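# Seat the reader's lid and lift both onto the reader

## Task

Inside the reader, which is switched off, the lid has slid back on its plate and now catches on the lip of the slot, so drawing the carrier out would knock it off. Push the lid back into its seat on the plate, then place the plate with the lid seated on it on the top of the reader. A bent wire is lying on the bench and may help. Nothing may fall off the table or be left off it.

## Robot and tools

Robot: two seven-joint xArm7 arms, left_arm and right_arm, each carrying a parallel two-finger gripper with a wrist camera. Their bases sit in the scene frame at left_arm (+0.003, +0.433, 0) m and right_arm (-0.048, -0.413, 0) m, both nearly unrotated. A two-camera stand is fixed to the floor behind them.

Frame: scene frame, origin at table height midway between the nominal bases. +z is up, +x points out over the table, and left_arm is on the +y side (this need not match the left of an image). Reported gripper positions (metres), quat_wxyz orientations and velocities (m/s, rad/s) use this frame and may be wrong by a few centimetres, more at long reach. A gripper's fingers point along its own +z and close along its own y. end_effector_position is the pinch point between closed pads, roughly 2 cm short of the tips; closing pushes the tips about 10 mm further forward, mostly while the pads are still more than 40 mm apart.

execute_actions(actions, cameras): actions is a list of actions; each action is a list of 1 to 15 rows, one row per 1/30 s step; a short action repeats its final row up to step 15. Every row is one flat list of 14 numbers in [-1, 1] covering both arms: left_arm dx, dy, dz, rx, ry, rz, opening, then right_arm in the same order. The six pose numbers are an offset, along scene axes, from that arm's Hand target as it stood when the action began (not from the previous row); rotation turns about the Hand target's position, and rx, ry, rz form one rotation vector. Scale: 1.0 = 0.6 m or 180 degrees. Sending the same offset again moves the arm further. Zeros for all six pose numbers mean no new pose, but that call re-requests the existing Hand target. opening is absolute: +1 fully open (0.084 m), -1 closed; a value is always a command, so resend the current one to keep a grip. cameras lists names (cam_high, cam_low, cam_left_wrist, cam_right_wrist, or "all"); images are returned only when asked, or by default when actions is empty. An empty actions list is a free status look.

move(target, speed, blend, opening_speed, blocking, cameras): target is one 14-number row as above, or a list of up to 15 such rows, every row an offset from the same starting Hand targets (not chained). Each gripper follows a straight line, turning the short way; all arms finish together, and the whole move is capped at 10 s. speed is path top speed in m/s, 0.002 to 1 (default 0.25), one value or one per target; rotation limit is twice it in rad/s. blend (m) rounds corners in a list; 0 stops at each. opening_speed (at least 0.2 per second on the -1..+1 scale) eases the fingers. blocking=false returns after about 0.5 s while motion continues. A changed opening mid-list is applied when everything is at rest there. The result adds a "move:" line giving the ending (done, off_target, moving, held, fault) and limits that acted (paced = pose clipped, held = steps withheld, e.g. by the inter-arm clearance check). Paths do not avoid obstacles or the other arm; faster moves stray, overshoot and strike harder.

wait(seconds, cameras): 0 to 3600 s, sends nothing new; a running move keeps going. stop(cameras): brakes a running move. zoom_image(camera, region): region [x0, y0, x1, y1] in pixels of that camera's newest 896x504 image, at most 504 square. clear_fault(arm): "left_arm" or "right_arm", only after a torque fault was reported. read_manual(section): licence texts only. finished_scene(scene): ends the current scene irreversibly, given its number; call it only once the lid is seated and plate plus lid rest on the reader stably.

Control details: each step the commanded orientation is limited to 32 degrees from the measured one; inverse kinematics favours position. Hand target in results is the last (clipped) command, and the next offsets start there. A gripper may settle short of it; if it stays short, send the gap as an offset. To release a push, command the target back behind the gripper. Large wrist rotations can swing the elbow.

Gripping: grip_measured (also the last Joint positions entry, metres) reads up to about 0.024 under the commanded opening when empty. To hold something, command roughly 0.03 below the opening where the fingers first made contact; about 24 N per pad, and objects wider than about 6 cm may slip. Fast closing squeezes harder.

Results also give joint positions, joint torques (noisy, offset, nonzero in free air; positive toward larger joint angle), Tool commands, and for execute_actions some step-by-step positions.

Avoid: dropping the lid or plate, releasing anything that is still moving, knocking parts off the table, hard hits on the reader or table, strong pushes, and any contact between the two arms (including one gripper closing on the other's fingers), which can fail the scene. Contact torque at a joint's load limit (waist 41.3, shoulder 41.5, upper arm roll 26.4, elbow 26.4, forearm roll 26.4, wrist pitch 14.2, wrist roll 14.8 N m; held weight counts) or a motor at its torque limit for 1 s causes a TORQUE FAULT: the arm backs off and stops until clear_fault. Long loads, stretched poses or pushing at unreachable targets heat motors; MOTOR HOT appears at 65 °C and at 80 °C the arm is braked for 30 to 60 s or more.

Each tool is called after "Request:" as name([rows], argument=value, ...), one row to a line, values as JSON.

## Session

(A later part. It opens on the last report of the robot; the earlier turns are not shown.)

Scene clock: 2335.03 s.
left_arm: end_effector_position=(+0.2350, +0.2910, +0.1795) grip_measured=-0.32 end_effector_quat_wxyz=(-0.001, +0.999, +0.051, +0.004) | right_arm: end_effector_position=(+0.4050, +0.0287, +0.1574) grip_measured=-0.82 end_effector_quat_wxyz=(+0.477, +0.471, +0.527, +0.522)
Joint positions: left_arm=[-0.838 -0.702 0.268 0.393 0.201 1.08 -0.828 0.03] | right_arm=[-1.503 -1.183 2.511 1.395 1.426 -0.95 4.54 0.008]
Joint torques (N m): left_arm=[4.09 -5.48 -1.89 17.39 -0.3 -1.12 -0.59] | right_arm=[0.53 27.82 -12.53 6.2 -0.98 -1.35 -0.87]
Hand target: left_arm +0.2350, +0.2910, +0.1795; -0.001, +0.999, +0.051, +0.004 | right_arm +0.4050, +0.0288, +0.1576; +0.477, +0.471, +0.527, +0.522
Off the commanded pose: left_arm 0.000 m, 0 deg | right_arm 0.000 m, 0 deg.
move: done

Request:
move(target=[0, 0, 0, 0, 0, 0, -0.3, -0.0663, -0.0067, -0.0008, 0, 0, 0, -0.92], speed=0.06, cameras=["cam_right_wrist", "cam_high"])

Request:
zoom_image(camera="cam_right_wrist", region=[420, 300, 700, 504])

Scene clock: 2350.53 s.
left_arm: end_effector_position=(+0.2350, +0.2910, +0.1795) grip_measured=-0.32 end_effector_quat_wxyz=(-0.001, +0.999, +0.051, +0.004) | right_arm: end_effector_position=(+0.3652, +0.0248, +0.1572) grip_measured=-0.82 end_effector_quat_wxyz=(+0.477, +0.471, +0.527, +0.522)
Joint positions: left_arm=[-0.838 -0.702 0.268 0.393 0.201 1.08 -0.828 0.03] | right_arm=[-1.427 -1.139 2.539 1.308 1.467 -1.001 4.545 0.008]
Joint torques (N m): left_arm=[3.53 -5.49 -1.77 17.39 -0.64 -1.08 -0.46] | right_arm=[0.05 25.99 -8.87 2.11 2.06 -1.82 0.94]
Hand target: left_arm +0.2350, +0.2910, +0.1795; -0.001, +0.999, +0.051, +0.004 | right_arm +0.3652, +0.0247, +0.1571; +0.477, +0.471, +0.527, +0.522
Off the commanded pose: left_arm 0.000 m, 0 deg | right_arm 0.000 m, 0 deg.
move: done
Images, in order (width x height): cam_high 896x504, cam_right_wrist 896x504.

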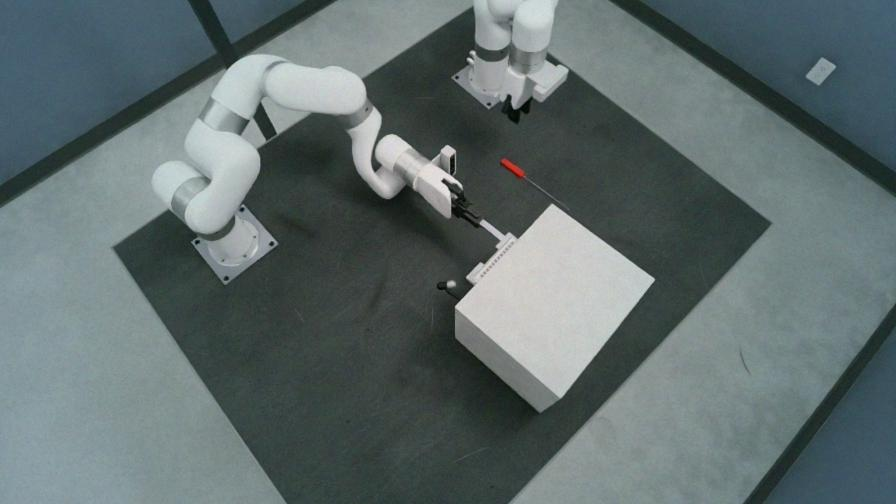

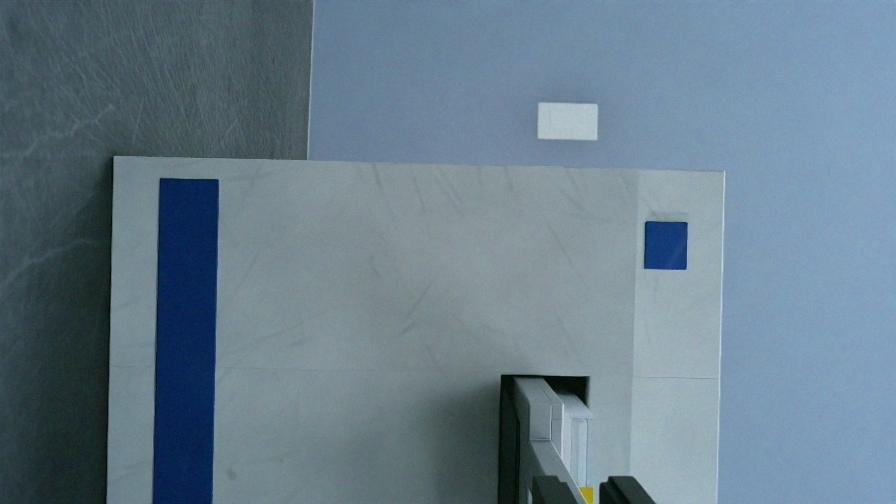

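Scaled by 1.800 from the camera's image (finer frame: 1280x720).

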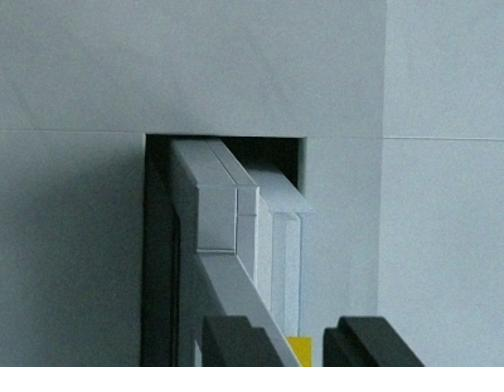

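Request:
zoom_image(camera="cam_high", region=[440, 190, 600, 310])

Request:
move(target=[0, 0, 0, 0, 0, 0, -0.3, -0.0663, -0.0067, 0, 0, 0, 0, -0.92], speed=0.06, cameras=["cam_high", "cam_right_wrist"])

Request:
zoom_image(camera="cam_high", region=[440, 190, 600, 310])

Scaled by 3.150 from the camera's image (finer frame: 1280x720).

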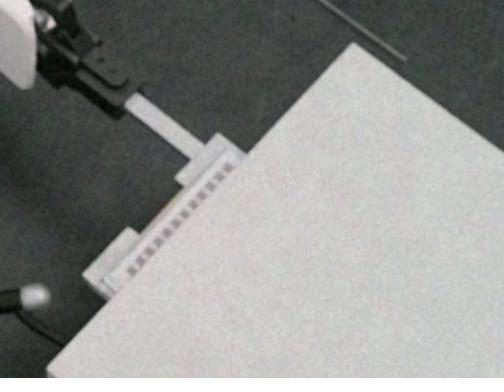

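Scene clock: 2362.73 s.
left_arm: end_effector_position=(+0.2350, +0.2910, +0.1795) grip_measured=-0.32 end_effector_quat_wxyz=(-0.001, +0.999, +0.051, +0.004) | right_arm: end_effector_position=(+0.3254, +0.0208, +0.1571) grip_measured=-0.82 end_effector_quat_wxyz=(+0.477, +0.471, +0.527, +0.522)
Joint positions: left_arm=[-0.838 -0.702 0.268 0.393 0.201 1.08 -0.828 0.03] | right_arm=[-1.354 -1.098 2.571 1.239 1.518 -1.053 4.539 0.008]
Joint torques (N m): left_arm=[3.82 -5.3 -1.93 17.29 -0.46 -1.31 -0.43] | right_arm=[-1.64 25.67 -10.26 0.05 3.01 -2.85 -0.88]
Hand target: left_arm +0.2350, +0.2910, +0.1795; -0.001, +0.999, +0.051, +0.004 | right_arm +0.3254, +0.0207, +0.1571; +0.477, +0.471, +0.527, +0.522
Off the commanded pose: left_arm 0.000 m, 0 deg | right_arm 0.000 m, 0 deg.
move: done

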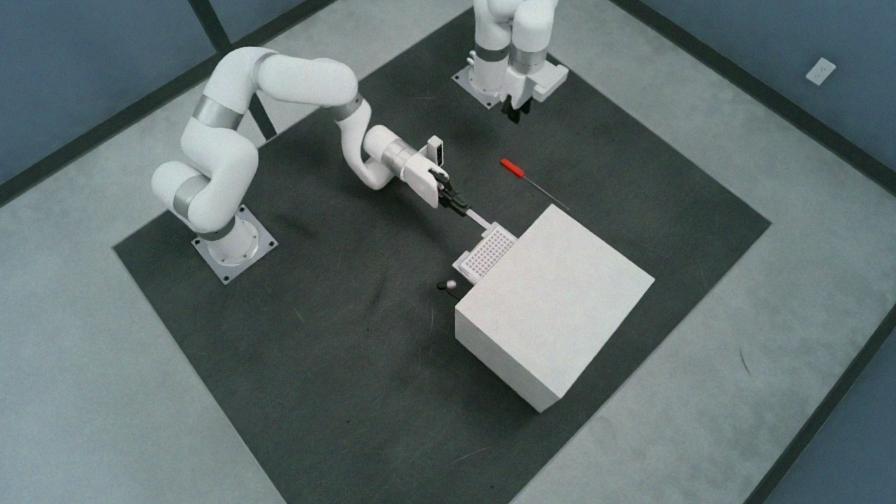

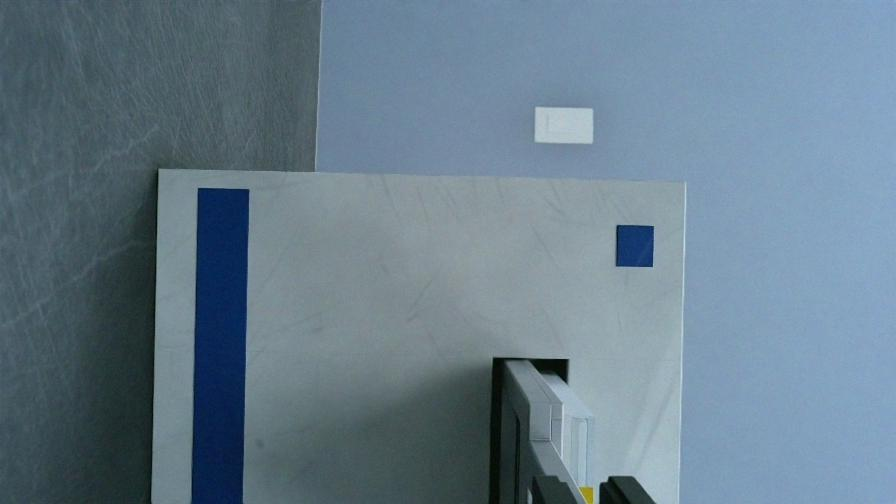

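Scaled by 3.150 from the camera's image (finer frame: 1280x720).

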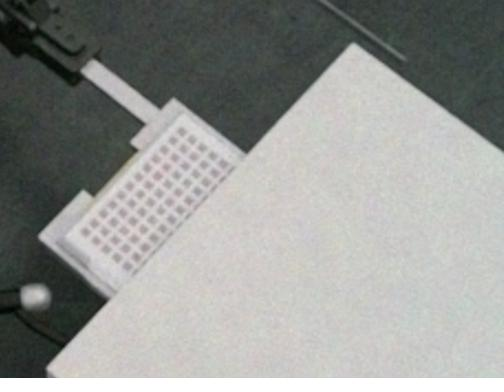

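Request:
move(target=[0, 0, 0, 0, 0, 0, -0.3, -0.0365, -0.0037, 0, 0, 0, 0, -0.92], speed=0.05, cameras=["cam_high", "cam_low", "cam_right_wrist"])

Request:
zoom_image(camera="cam_high", region=[430, 190, 590, 310])

Request:
zoom_image(camera="cam_low", region=[320, 150, 440, 240])

Scene clock: 2383.30 s.
left_arm: end_effector_position=(+0.2350, +0.2910, +0.1795) grip_measured=-0.32 end_effector_quat_wxyz=(-0.001, +0.999, +0.051, +0.004) | right_arm: end_effector_position=(+0.3035, +0.0185, +0.1571) grip_measured=-0.82 end_effector_quat_wxyz=(+0.477, +0.471, +0.527, +0.522)
Joint positions: left_arm=[-0.838 -0.702 0.268 0.393 0.201 1.08 -0.828 0.03] | right_arm=[-1.317 -1.078 2.591 1.208 1.551 -1.081 4.533 0.008]
Joint torques (N m): left_arm=[3.42 -5.25 -1.87 17.33 -0.52 -1.13 -0.43] | right_arm=[-2.57 25.64 -11.17 -1.24 3.52 -3.62 -0.81]
Hand target: left_arm +0.2350, +0.2910, +0.1795; -0.001, +0.999, +0.051, +0.004 | right_arm +0.3035, +0.0185, +0.1571; +0.477, +0.471, +0.527, +0.522
Off the commanded pose: left_arm 0.000 m, 0 deg | right_arm 0.000 m, 0 deg.
move: done

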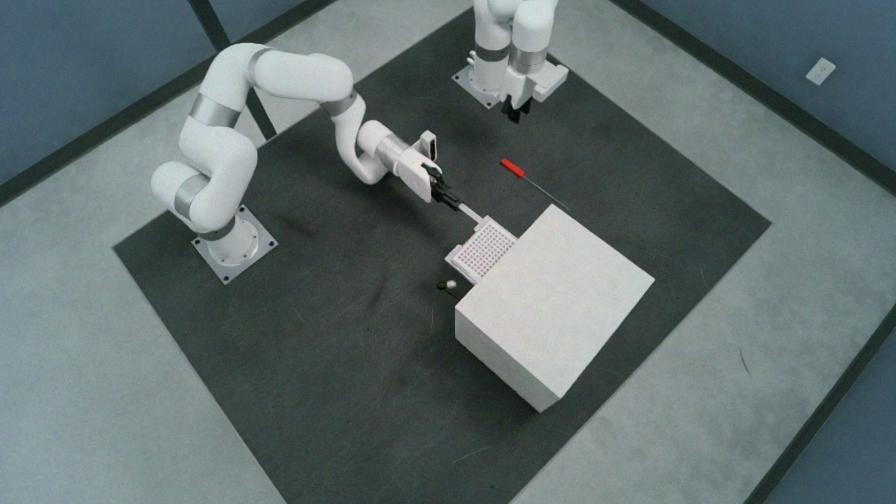

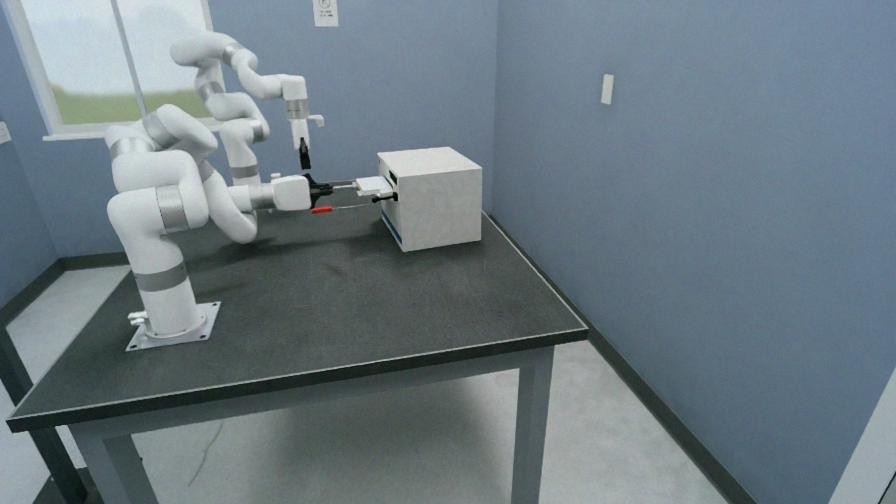

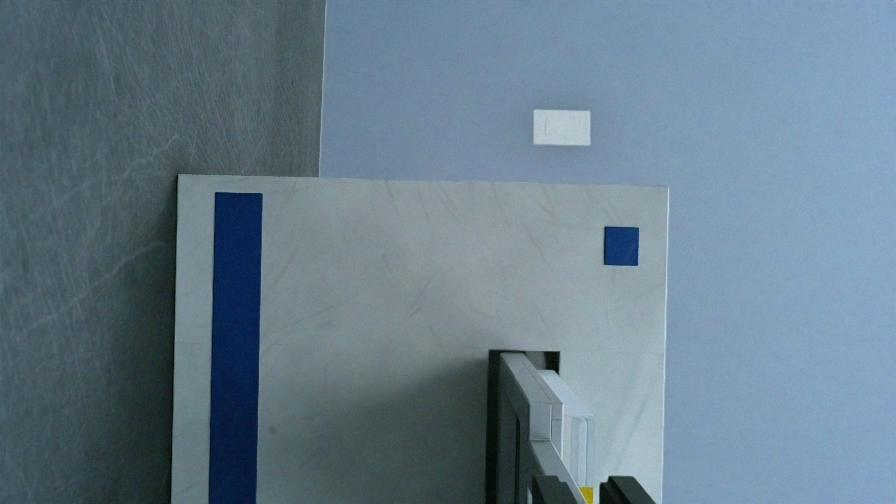

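Scaled by 3.150 from the camera's image (finer frame: 1280x720).

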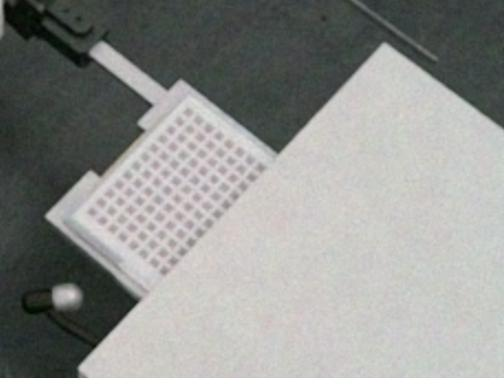

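Scaled by 4.200 from the camera's image (finer frame: 1280x720).

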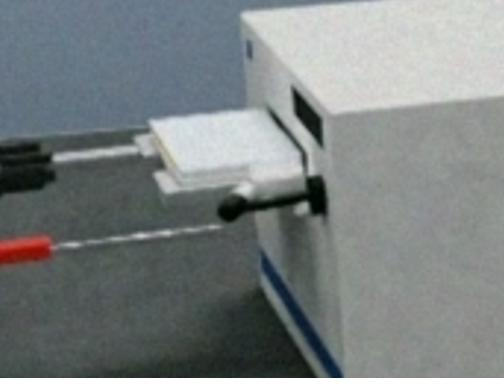

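Request:
move(target=[0,0,0,0,0,0,-0.3,-0.0133,-0.00135,0,0,0,0,-0.92], speed=0.03, cameras=["cam_high","cam_low","cam_right_wrist"])

Request:
zoom_image(camera="cam_high", region=[430, 190, 590, 310])

Scene clock: 2433.43 s.
left_arm: end_effector_position=(+0.2350, +0.2910, +0.1795) grip_measured=-0.32 end_effector_quat_wxyz=(-0.001, +0.999, +0.051, +0.004) | right_arm: end_effector_position=(+0.2957, +0.0175, +0.1572) grip_measured=-0.83 end_effector_quat_wxyz=(+0.477, +0.471, +0.527, +0.522)
Joint positions: left_arm=[-0.838 -0.702 0.268 0.393 0.201 1.08 -0.828 0.03] | right_arm=[-1.304 -1.071 2.599 1.198 1.563 -1.092 4.53 0.008]
Joint torques (N m): left_arm=[3.17 -5.28 -2.11 17.18 -0.62 -1.22 -0.39] | right_arm=[12.44 28.56 -0.2 7.52 0.71 -6.94 -0.79]
Hand target: left_arm +0.2350, +0.2910, +0.1795; -0.001, +0.999, +0.051, +0.004 | right_arm +0.2956, +0.0177, +0.1571; +0.477, +0.471, +0.527, +0.522
Off the commanded pose: left_arm 0.000 m, 0 deg | right_arm 0.000 m, 0 deg.
move: done

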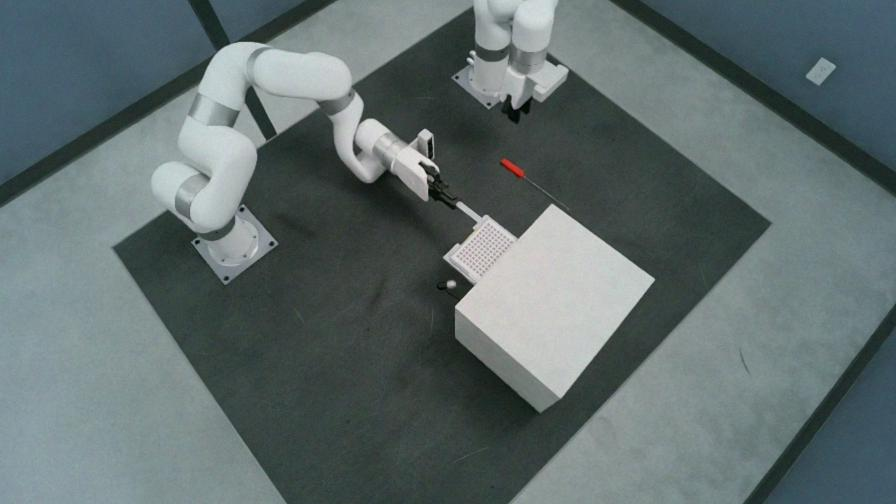

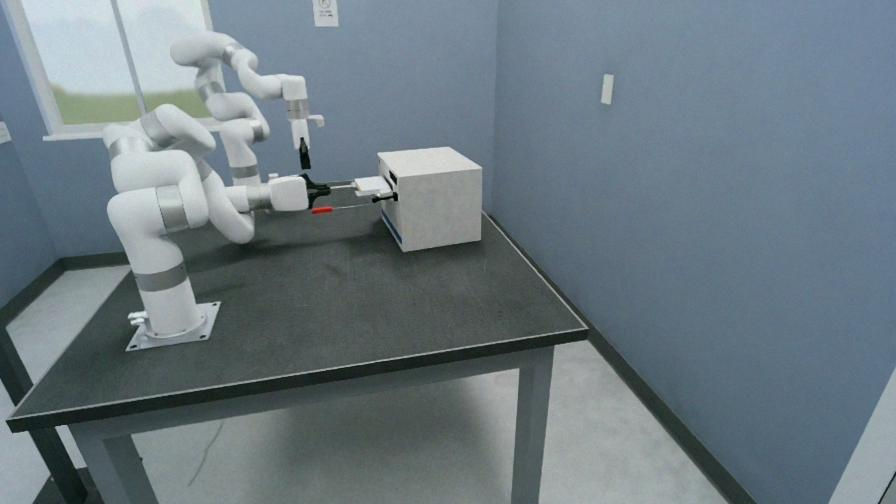

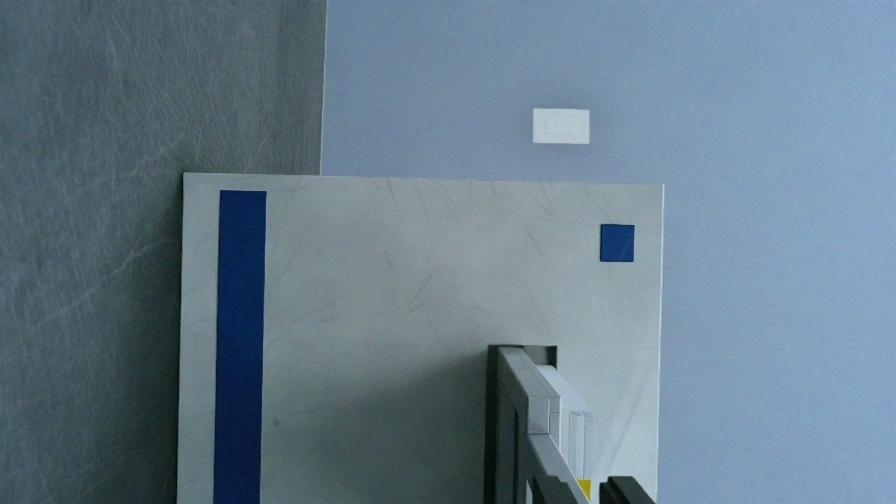

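Scaled by 3.150 from the camera's image (finer frame: 1280x720).

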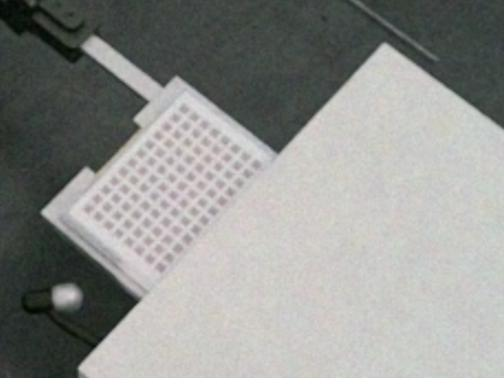

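Request:
zoom_image(camera="cam_right_wrist", region=[450, 320, 660, 504])

Request:
zoom_image(camera="cam_low", region=[290, 140, 490, 250])

Scaled by 2.400 from the camera's image (finer frame: 1280x720).

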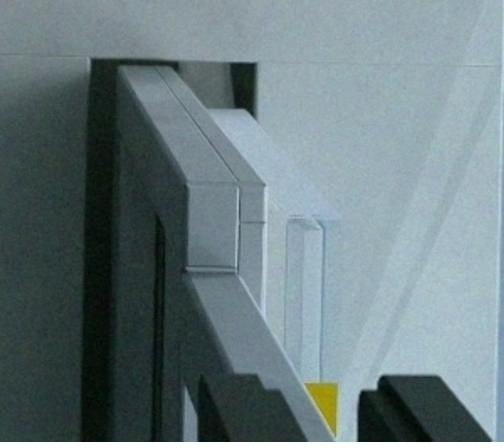

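Scaled by 2.520 from the camera's image (finer frame: 1280x720).

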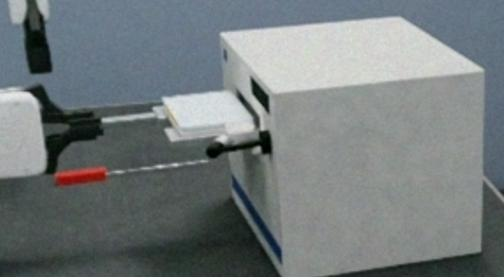

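Request:
move([
  [0,0,0,0,0,0,-0.3,0,0,0,0,0,0,-0.3],
  [0,0,0,0,0,0,-0.3,-0.0995,-0.0101,0,0,0,0,-0.1],
], speed=0.12, opening_speed=1.0, cameras=["cam_right_wrist"])

Scene clock: 2493.47 s.
left_arm: end_effector_position=(+0.2350, +0.2910, +0.1795) grip_measured=-0.32 end_effector_quat_wxyz=(-0.001, +0.999, +0.051, +0.004) | right_arm: end_effector_position=(+0.2961, +0.0173, +0.1573) grip_measured=-0.83 end_effector_quat_wxyz=(+0.478, +0.471, +0.527, +0.522)
Joint positions: left_arm=[-0.838 -0.702 0.268 0.393 0.201 1.08 -0.828 0.03] | right_arm=[-1.304 -1.071 2.598 1.198 1.563 -1.092 4.53 0.008]
Joint torques (N m): left_arm=[0.02 -2.51 -1.37 15.99 -0.31 -1.12 -0.1] | right_arm=[2.89 24.16 -8.22 7.12 -0.27 -3.44 0.2]
Hand target: left_arm +0.2350, +0.2910, +0.1795; -0.001, +0.999, +0.051, +0.004 | right_arm +0.2961, +0.0173, +0.1573; +0.478, +0.471, +0.527, +0.522
Tool commands: left_gripper/opening=-0.3 right_gripper/opening=-0.92
CONTROL GIVEN BACK BY A PERSON. The link to the robot was lost, through no command of yours. It is back now. Nothing of this call ran. Your reply's later calls are not run. The arms hold where they stopped. Where a move or wait says "fault", it means the lost link, not a fault of the arm. Commands run again from your next reply on.
MOTOR HOT: joint 4 (elbow) of the left arm reports 63 °C; the controller stops that arm at 80 °C. To cool a motor, set the load down, stop pushing, or move to a pose that needs little force. At that limit the left arm can sag while its brakes close.
move: fault; path passed 0 of 2 targets

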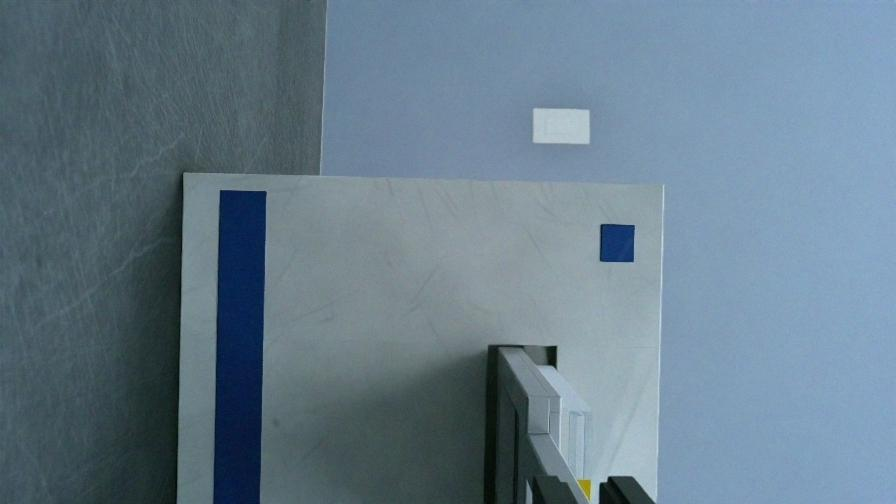

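Request:
move([
  [0,0,0.1667,0,0,0,-0.3,0,0,0,0,0,0,-0.3],
  [0,0,0.25,0,0,0,-0.3,-0.0995,-0.0101,0,0,0,0,-0.1],
], speed=0.12, opening_speed=1.0, cameras=["cam_right_wrist"])

Scene clock: 2511.73 s.
left_arm: end_effector_position=(+0.2350, +0.2910, +0.3295) grip_measured=-0.32 end_effector_quat_wxyz=(-0.001, +0.999, +0.051, +0.004) | right_arm: end_effector_position=(+0.2364, +0.0113, +0.1573) grip_measured=-0.11 end_effector_quat_wxyz=(+0.478, +0.471, +0.527, +0.522)
Joint positions: left_arm=[-0.861 -0.734 0.204 0.803 0.142 1.522 -0.819 0.03] | right_arm=[-1.21 -1.024 2.659 1.146 1.661 -1.173 4.503 0.039]
Joint torques (N m): left_arm=[-3.94 0.15 -2.19 17.5 -1.94 -0.85 0.96] | right_arm=[1.13 27.12 -9.07 4.69 0.93 -3.27 -0.73]
Hand target: left_arm +0.2350, +0.2910, +0.3295; -0.001, +0.999, +0.051, +0.004 | right_arm +0.2364, +0.0113, +0.1573; +0.478, +0.471, +0.527, +0.522
Off the commanded pose: left_arm 0.000 m, 0 deg | right_arm 0.000 m, 0 deg.
CONTROL GIVEN BACK BY A PERSON, as an earlier result said. Commands run again.
MOTOR HOT: still on. Joint 4 (elbow) of the left arm reports 64 °C.
move: done

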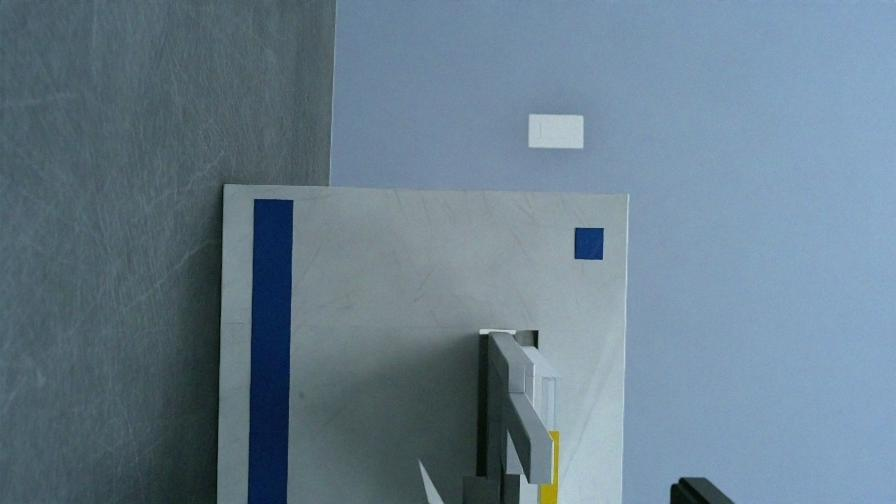

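Request:
move([
  [-0.05,0.03,-0.15,0,0,0,-0.3,0.009,-0.0892,0.0262,0,0,0,-0.1],
  [-0.1,0.06,-0.2167,0,0,0,-0.3,0.1749,-0.0724,0.0262,0,0,0,-0.1],
], speed=0.12, blend=0.01, cameras=["cam_high","cam_low","cam_right_wrist"])

Request:
zoom_image(camera="cam_right_wrist", region=[400, 200, 760, 504])

Request:
zoom_image(camera="cam_low", region=[290, 140, 450, 240])

Request:
zoom_image(camera="cam_high", region=[400, 160, 560, 300])

Scene clock: 2538.30 s.
left_arm: end_effector_position=(+0.1750, +0.3270, +0.1995) grip_measured=-0.32 end_effector_quat_wxyz=(-0.001, +0.999, +0.051, +0.004) | right_arm: end_effector_position=(+0.3414, -0.0322, +0.1730) grip_measured=-0.11 end_effector_quat_wxyz=(+0.477, +0.471, +0.527, +0.522)
Joint positions: left_arm=[-0.803 -1.063 0.202 0.283 0.187 1.337 -0.85 0.03] | right_arm=[-1.325 -1.012 2.503 0.984 1.37 -1.038 4.739 0.039]
Joint torques (N m): left_arm=[3.99 -1.51 -1.83 15.42 1.55 -0.79 -0.95] | right_arm=[-1.82 18.09 -13.09 7.34 -0.98 -1.37 1.06]
Hand target: left_arm +0.1750, +0.3270, +0.1995; -0.001, +0.999, +0.051, +0.004 | right_arm +0.3414, -0.0322, +0.1730; +0.478, +0.471, +0.527, +0.522
Off the commanded pose: left_arm 0.000 m, 0 deg | right_arm 0.000 m, 0 deg.
MOTOR HOT: still on. Joint 4 (elbow) of the left arm reports 65 °C.
move: done

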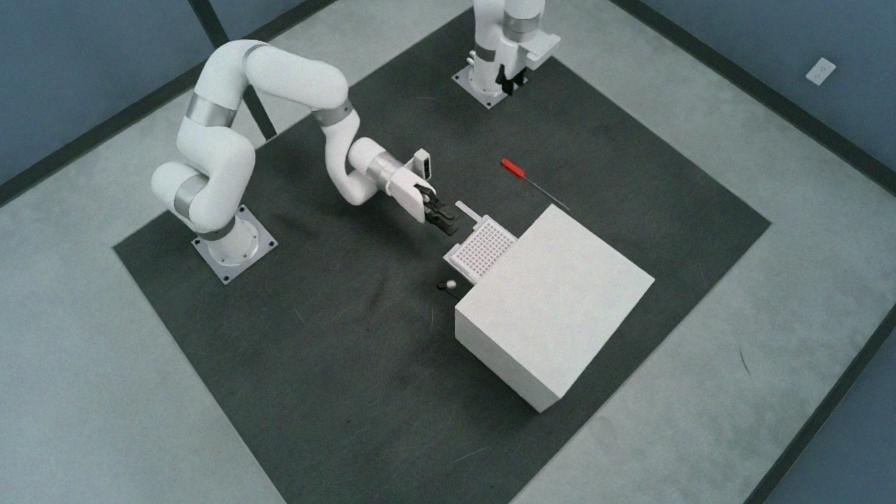

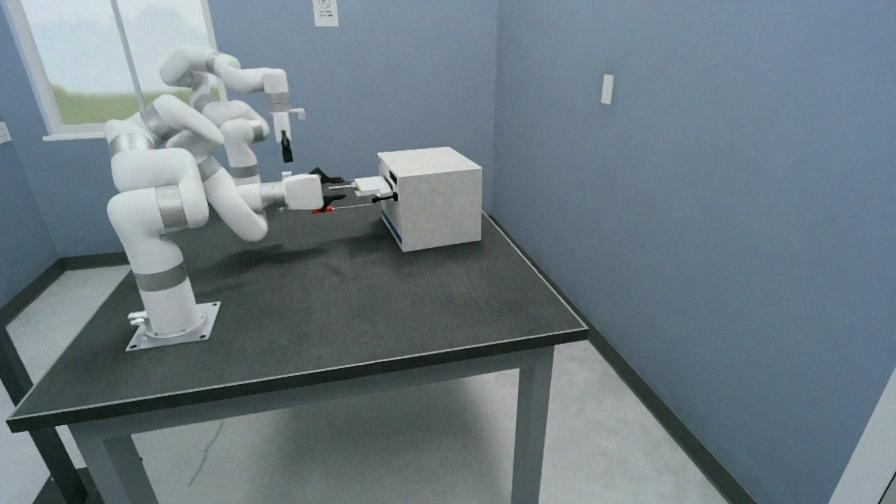

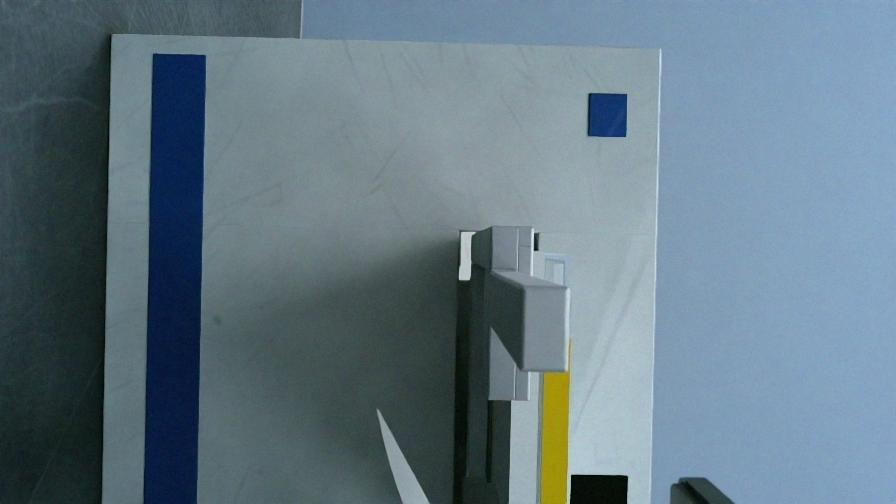

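Scaled by 1.400 from the camera's image (finer frame: 1280x720).

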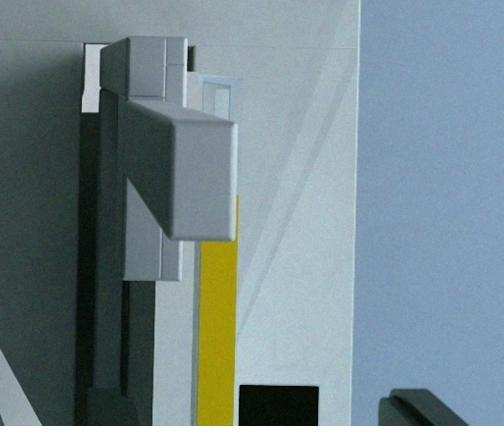

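Scaled by 3.150 from the camera's image (finer frame: 1280x720).

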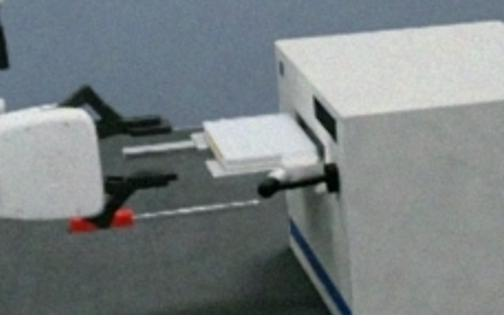

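Scaled by 3.150 from the camera's image (finer frame: 1280x720).

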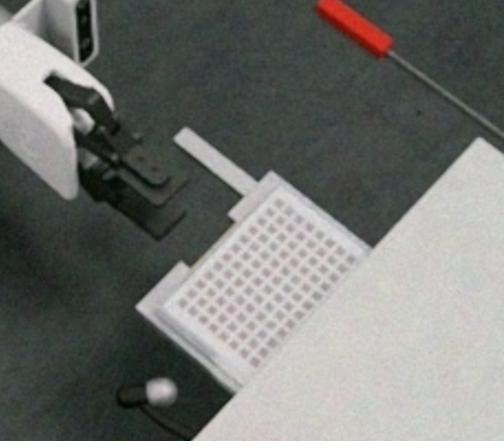

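Request:
zoom_image(camera="cam_right_wrist", region=[440, 210, 600, 430])

Request:
zoom_image(camera="cam_low", region=[310, 155, 410, 220])

Scaled by 2.291 from the camera's image (finer frame: 1280x720).

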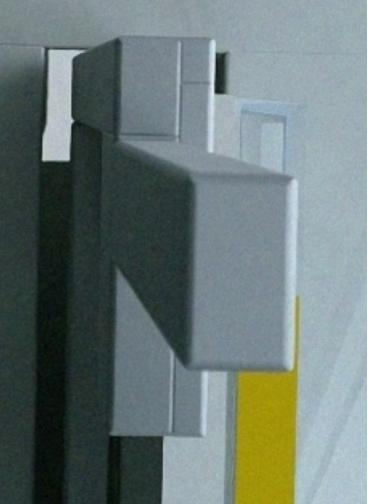

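Scaled by 5.040 from the camera's image (finer frame: 1280x720).

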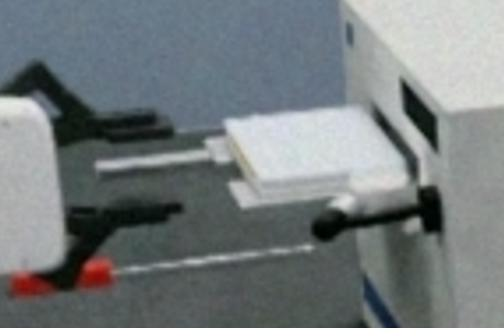

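Request:
move(target=[0,0,0,0,0,0,-0.3,-0.0674,-0.0822,-0.075,0,0,0,-0.1], speed=0.15, cameras=["cam_right_wrist"])

Request:
zoom_image(camera="cam_right_wrist", region=[420, 150, 720, 450])

Scene clock: 2612.37 s.
left_arm: end_effector_position=(+0.1750, +0.3270, +0.1995) grip_measured=-0.32 end_effector_quat_wxyz=(-0.001, +0.999, +0.051, +0.004) | right_arm: end_effector_position=(+0.3009, -0.0815, +0.1280) grip_measured=-0.11 end_effector_quat_wxyz=(+0.478, +0.471, +0.527, +0.522)
Joint positions: left_arm=[-0.803 -1.063 0.202 0.283 0.187 1.337 -0.85 0.03] | right_arm=[-1.277 -1.078 2.594 0.81 1.395 -1.122 4.957 0.039]
Joint torques (N m): left_arm=[4.06 -1.7 -1.49 15.19 1.25 -0.68 -0.97] | right_arm=[1.1 16.12 -9.79 -0.13 1.66 -3.33 1.05]
Hand target: left_arm +0.1750, +0.3270, +0.1995; -0.001, +0.999, +0.051, +0.004 | right_arm +0.3009, -0.0815, +0.1280; +0.478, +0.471, +0.527, +0.522
Off the commanded pose: left_arm 0.000 m, 0 deg | right_arm 0.000 m, 0 deg.
MOTOR HOT: still on. Joint 4 (elbow) of the left arm reports 63 °C.
move: done

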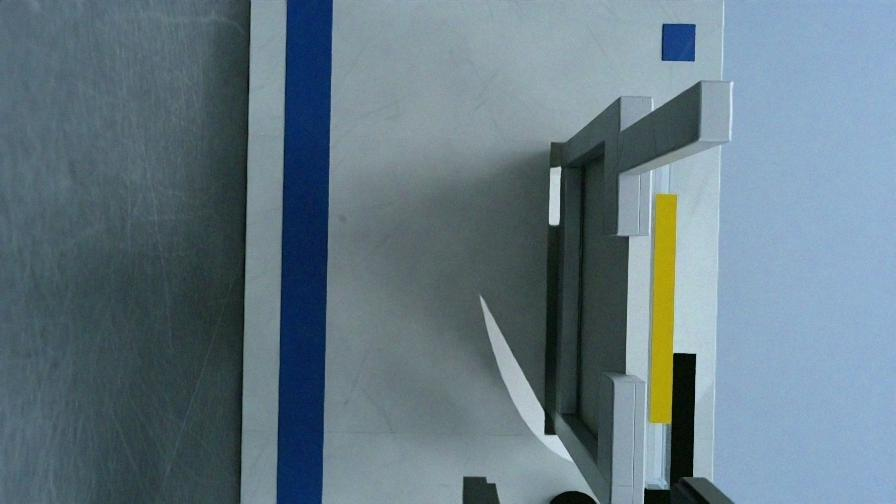

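Scaled by 1.680 from the camera's image (finer frame: 1280x720).

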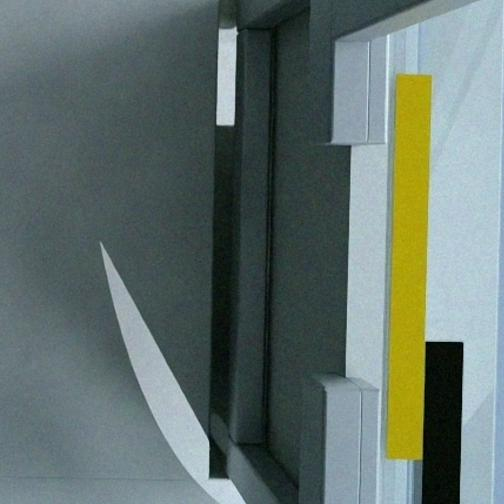

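Request:
move(target=[0,0,0,0,0,0,-0.3,0.0664,0.0839,0.0655,0,0,0,-0.1], speed=0.12, cameras=["cam_right_wrist"])

Request:
zoom_image(camera="cam_right_wrist", region=[430, 200, 770, 504])

Scene clock: 2660.67 s.
left_arm: end_effector_position=(+0.1750, +0.3270, +0.1995) grip_measured=-0.32 end_effector_quat_wxyz=(-0.001, +0.999, +0.051, +0.004) | right_arm: end_effector_position=(+0.3408, -0.0312, +0.1673) grip_measured=-0.11 end_effector_quat_wxyz=(+0.477, +0.471, +0.527, +0.522)
Joint positions: left_arm=[-0.803 -1.063 0.202 0.283 0.187 1.337 -0.85 0.03] | right_arm=[-1.329 -1.029 2.51 0.995 1.377 -1.04 4.744 0.039]
Joint torques (N m): left_arm=[3.76 -1.38 -1.83 15.22 1.54 -0.71 -0.8] | right_arm=[-1.77 18.43 -11.99 7.16 1.28 -1.39 -0.77]
Hand target: left_arm +0.1750, +0.3270, +0.1995; -0.001, +0.999, +0.051, +0.004 | right_arm +0.3408, -0.0312, +0.1673; +0.478, +0.471, +0.527, +0.522
Off the commanded pose: left_arm 0.000 m, 0 deg | right_arm 0.000 m, 0 deg.
MOTOR HOT: still on. Joint 4 (elbow) of the left arm reports 63 °C.
move: done

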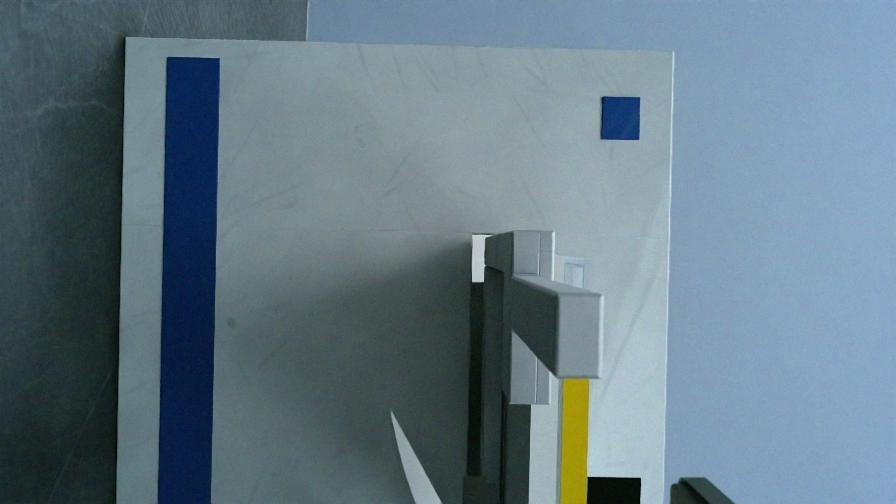

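Scaled by 1.482 from the camera's image (finer frame: 1280x720).

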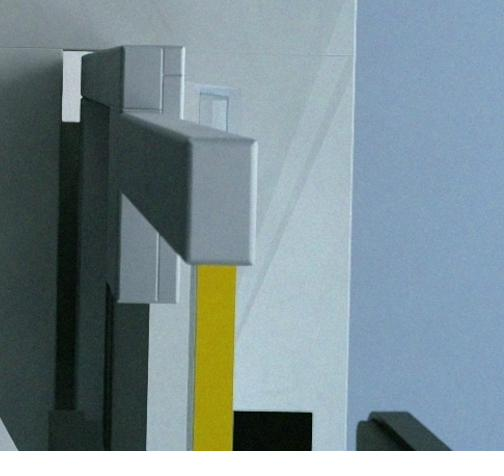

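Request:
move(target=[0,0,0,0,0,0,-0.3,0.0846,0.0086,-0.0007,0,0,0,-0.1], speed=0.06, cameras=["cam_right_wrist","cam_low","cam_high"])

Request:
zoom_image(camera="cam_right_wrist", region=[430, 300, 730, 504])

Request:
zoom_image(camera="cam_low", region=[320, 155, 420, 220])

Request:
zoom_image(camera="cam_high", region=[420, 190, 540, 290])

Scene clock: 2677.43 s.
left_arm: end_effector_position=(+0.1750, +0.3270, +0.1995) grip_measured=-0.32 end_effector_quat_wxyz=(-0.001, +0.999, +0.051, +0.004) | right_arm: end_effector_position=(+0.3915, -0.0260, +0.1669) grip_measured=-0.11 end_effector_quat_wxyz=(+0.478, +0.471, +0.527, +0.522)
Joint positions: left_arm=[-0.803 -1.063 0.202 0.283 0.187 1.337 -0.85 0.03] | right_arm=[-1.428 -1.086 2.466 1.088 1.289 -0.98 4.766 0.039]
Joint torques (N m): left_arm=[3.75 -1.53 -1.7 15.44 1.57 -0.84 -0.85] | right_arm=[-2 19.43 -14.29 7.71 -1.01 -1.37 0.98]
Hand target: left_arm +0.1750, +0.3270, +0.1995; -0.001, +0.999, +0.051, +0.004 | right_arm +0.3915, -0.0260, +0.1669; +0.478, +0.471, +0.527, +0.522
Off the commanded pose: left_arm 0.000 m, 0 deg | right_arm 0.000 m, 0 deg.
MOTOR HOT: still on. Joint 4 (elbow) of the left arm reports 63 °C.
move: done
Images, in order (width x height): cam_high 896x504, cam_low 896x504, cam_right_wrist 896x504.

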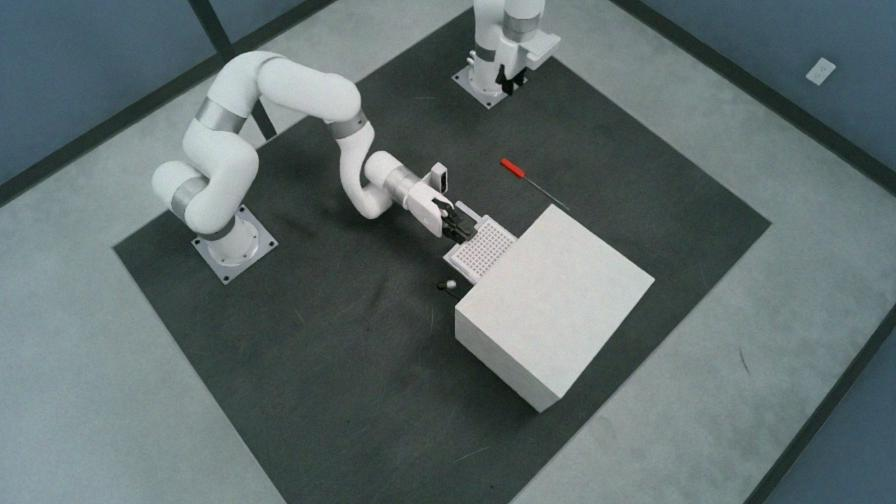

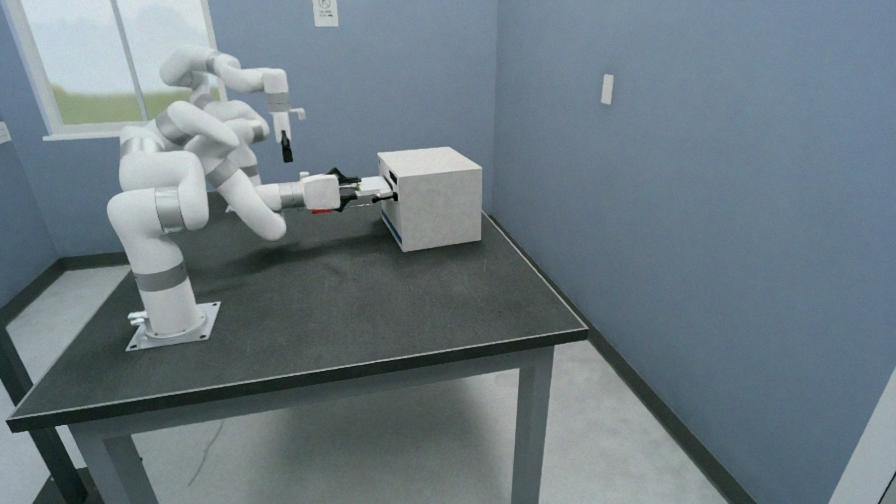

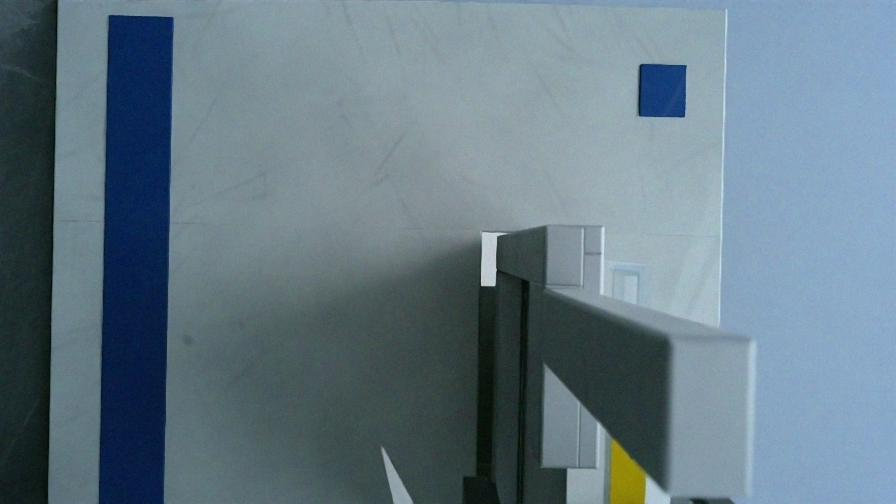

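Scaled by 1.680 from the camera's image (finer frame: 1280x720).

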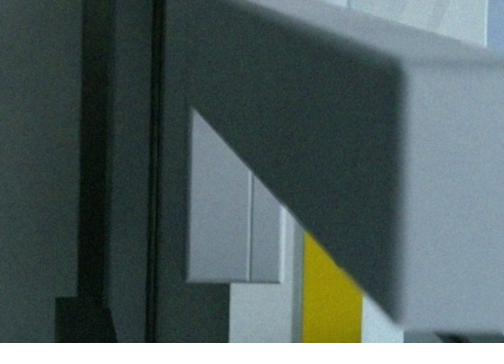

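Scaled by 5.040 from the camera's image (finer frame: 1280x720).

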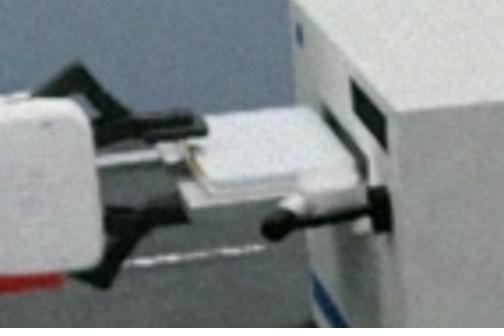

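Scaled by 4.200 from the camera's image (finer frame: 1280x720).

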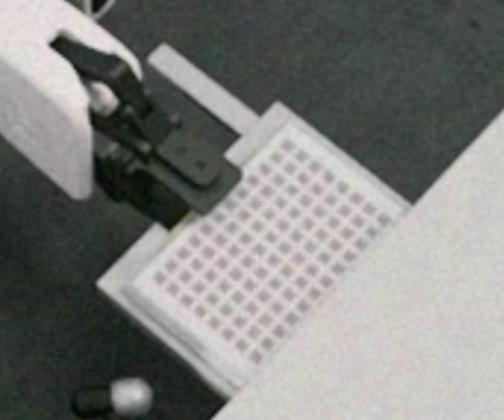

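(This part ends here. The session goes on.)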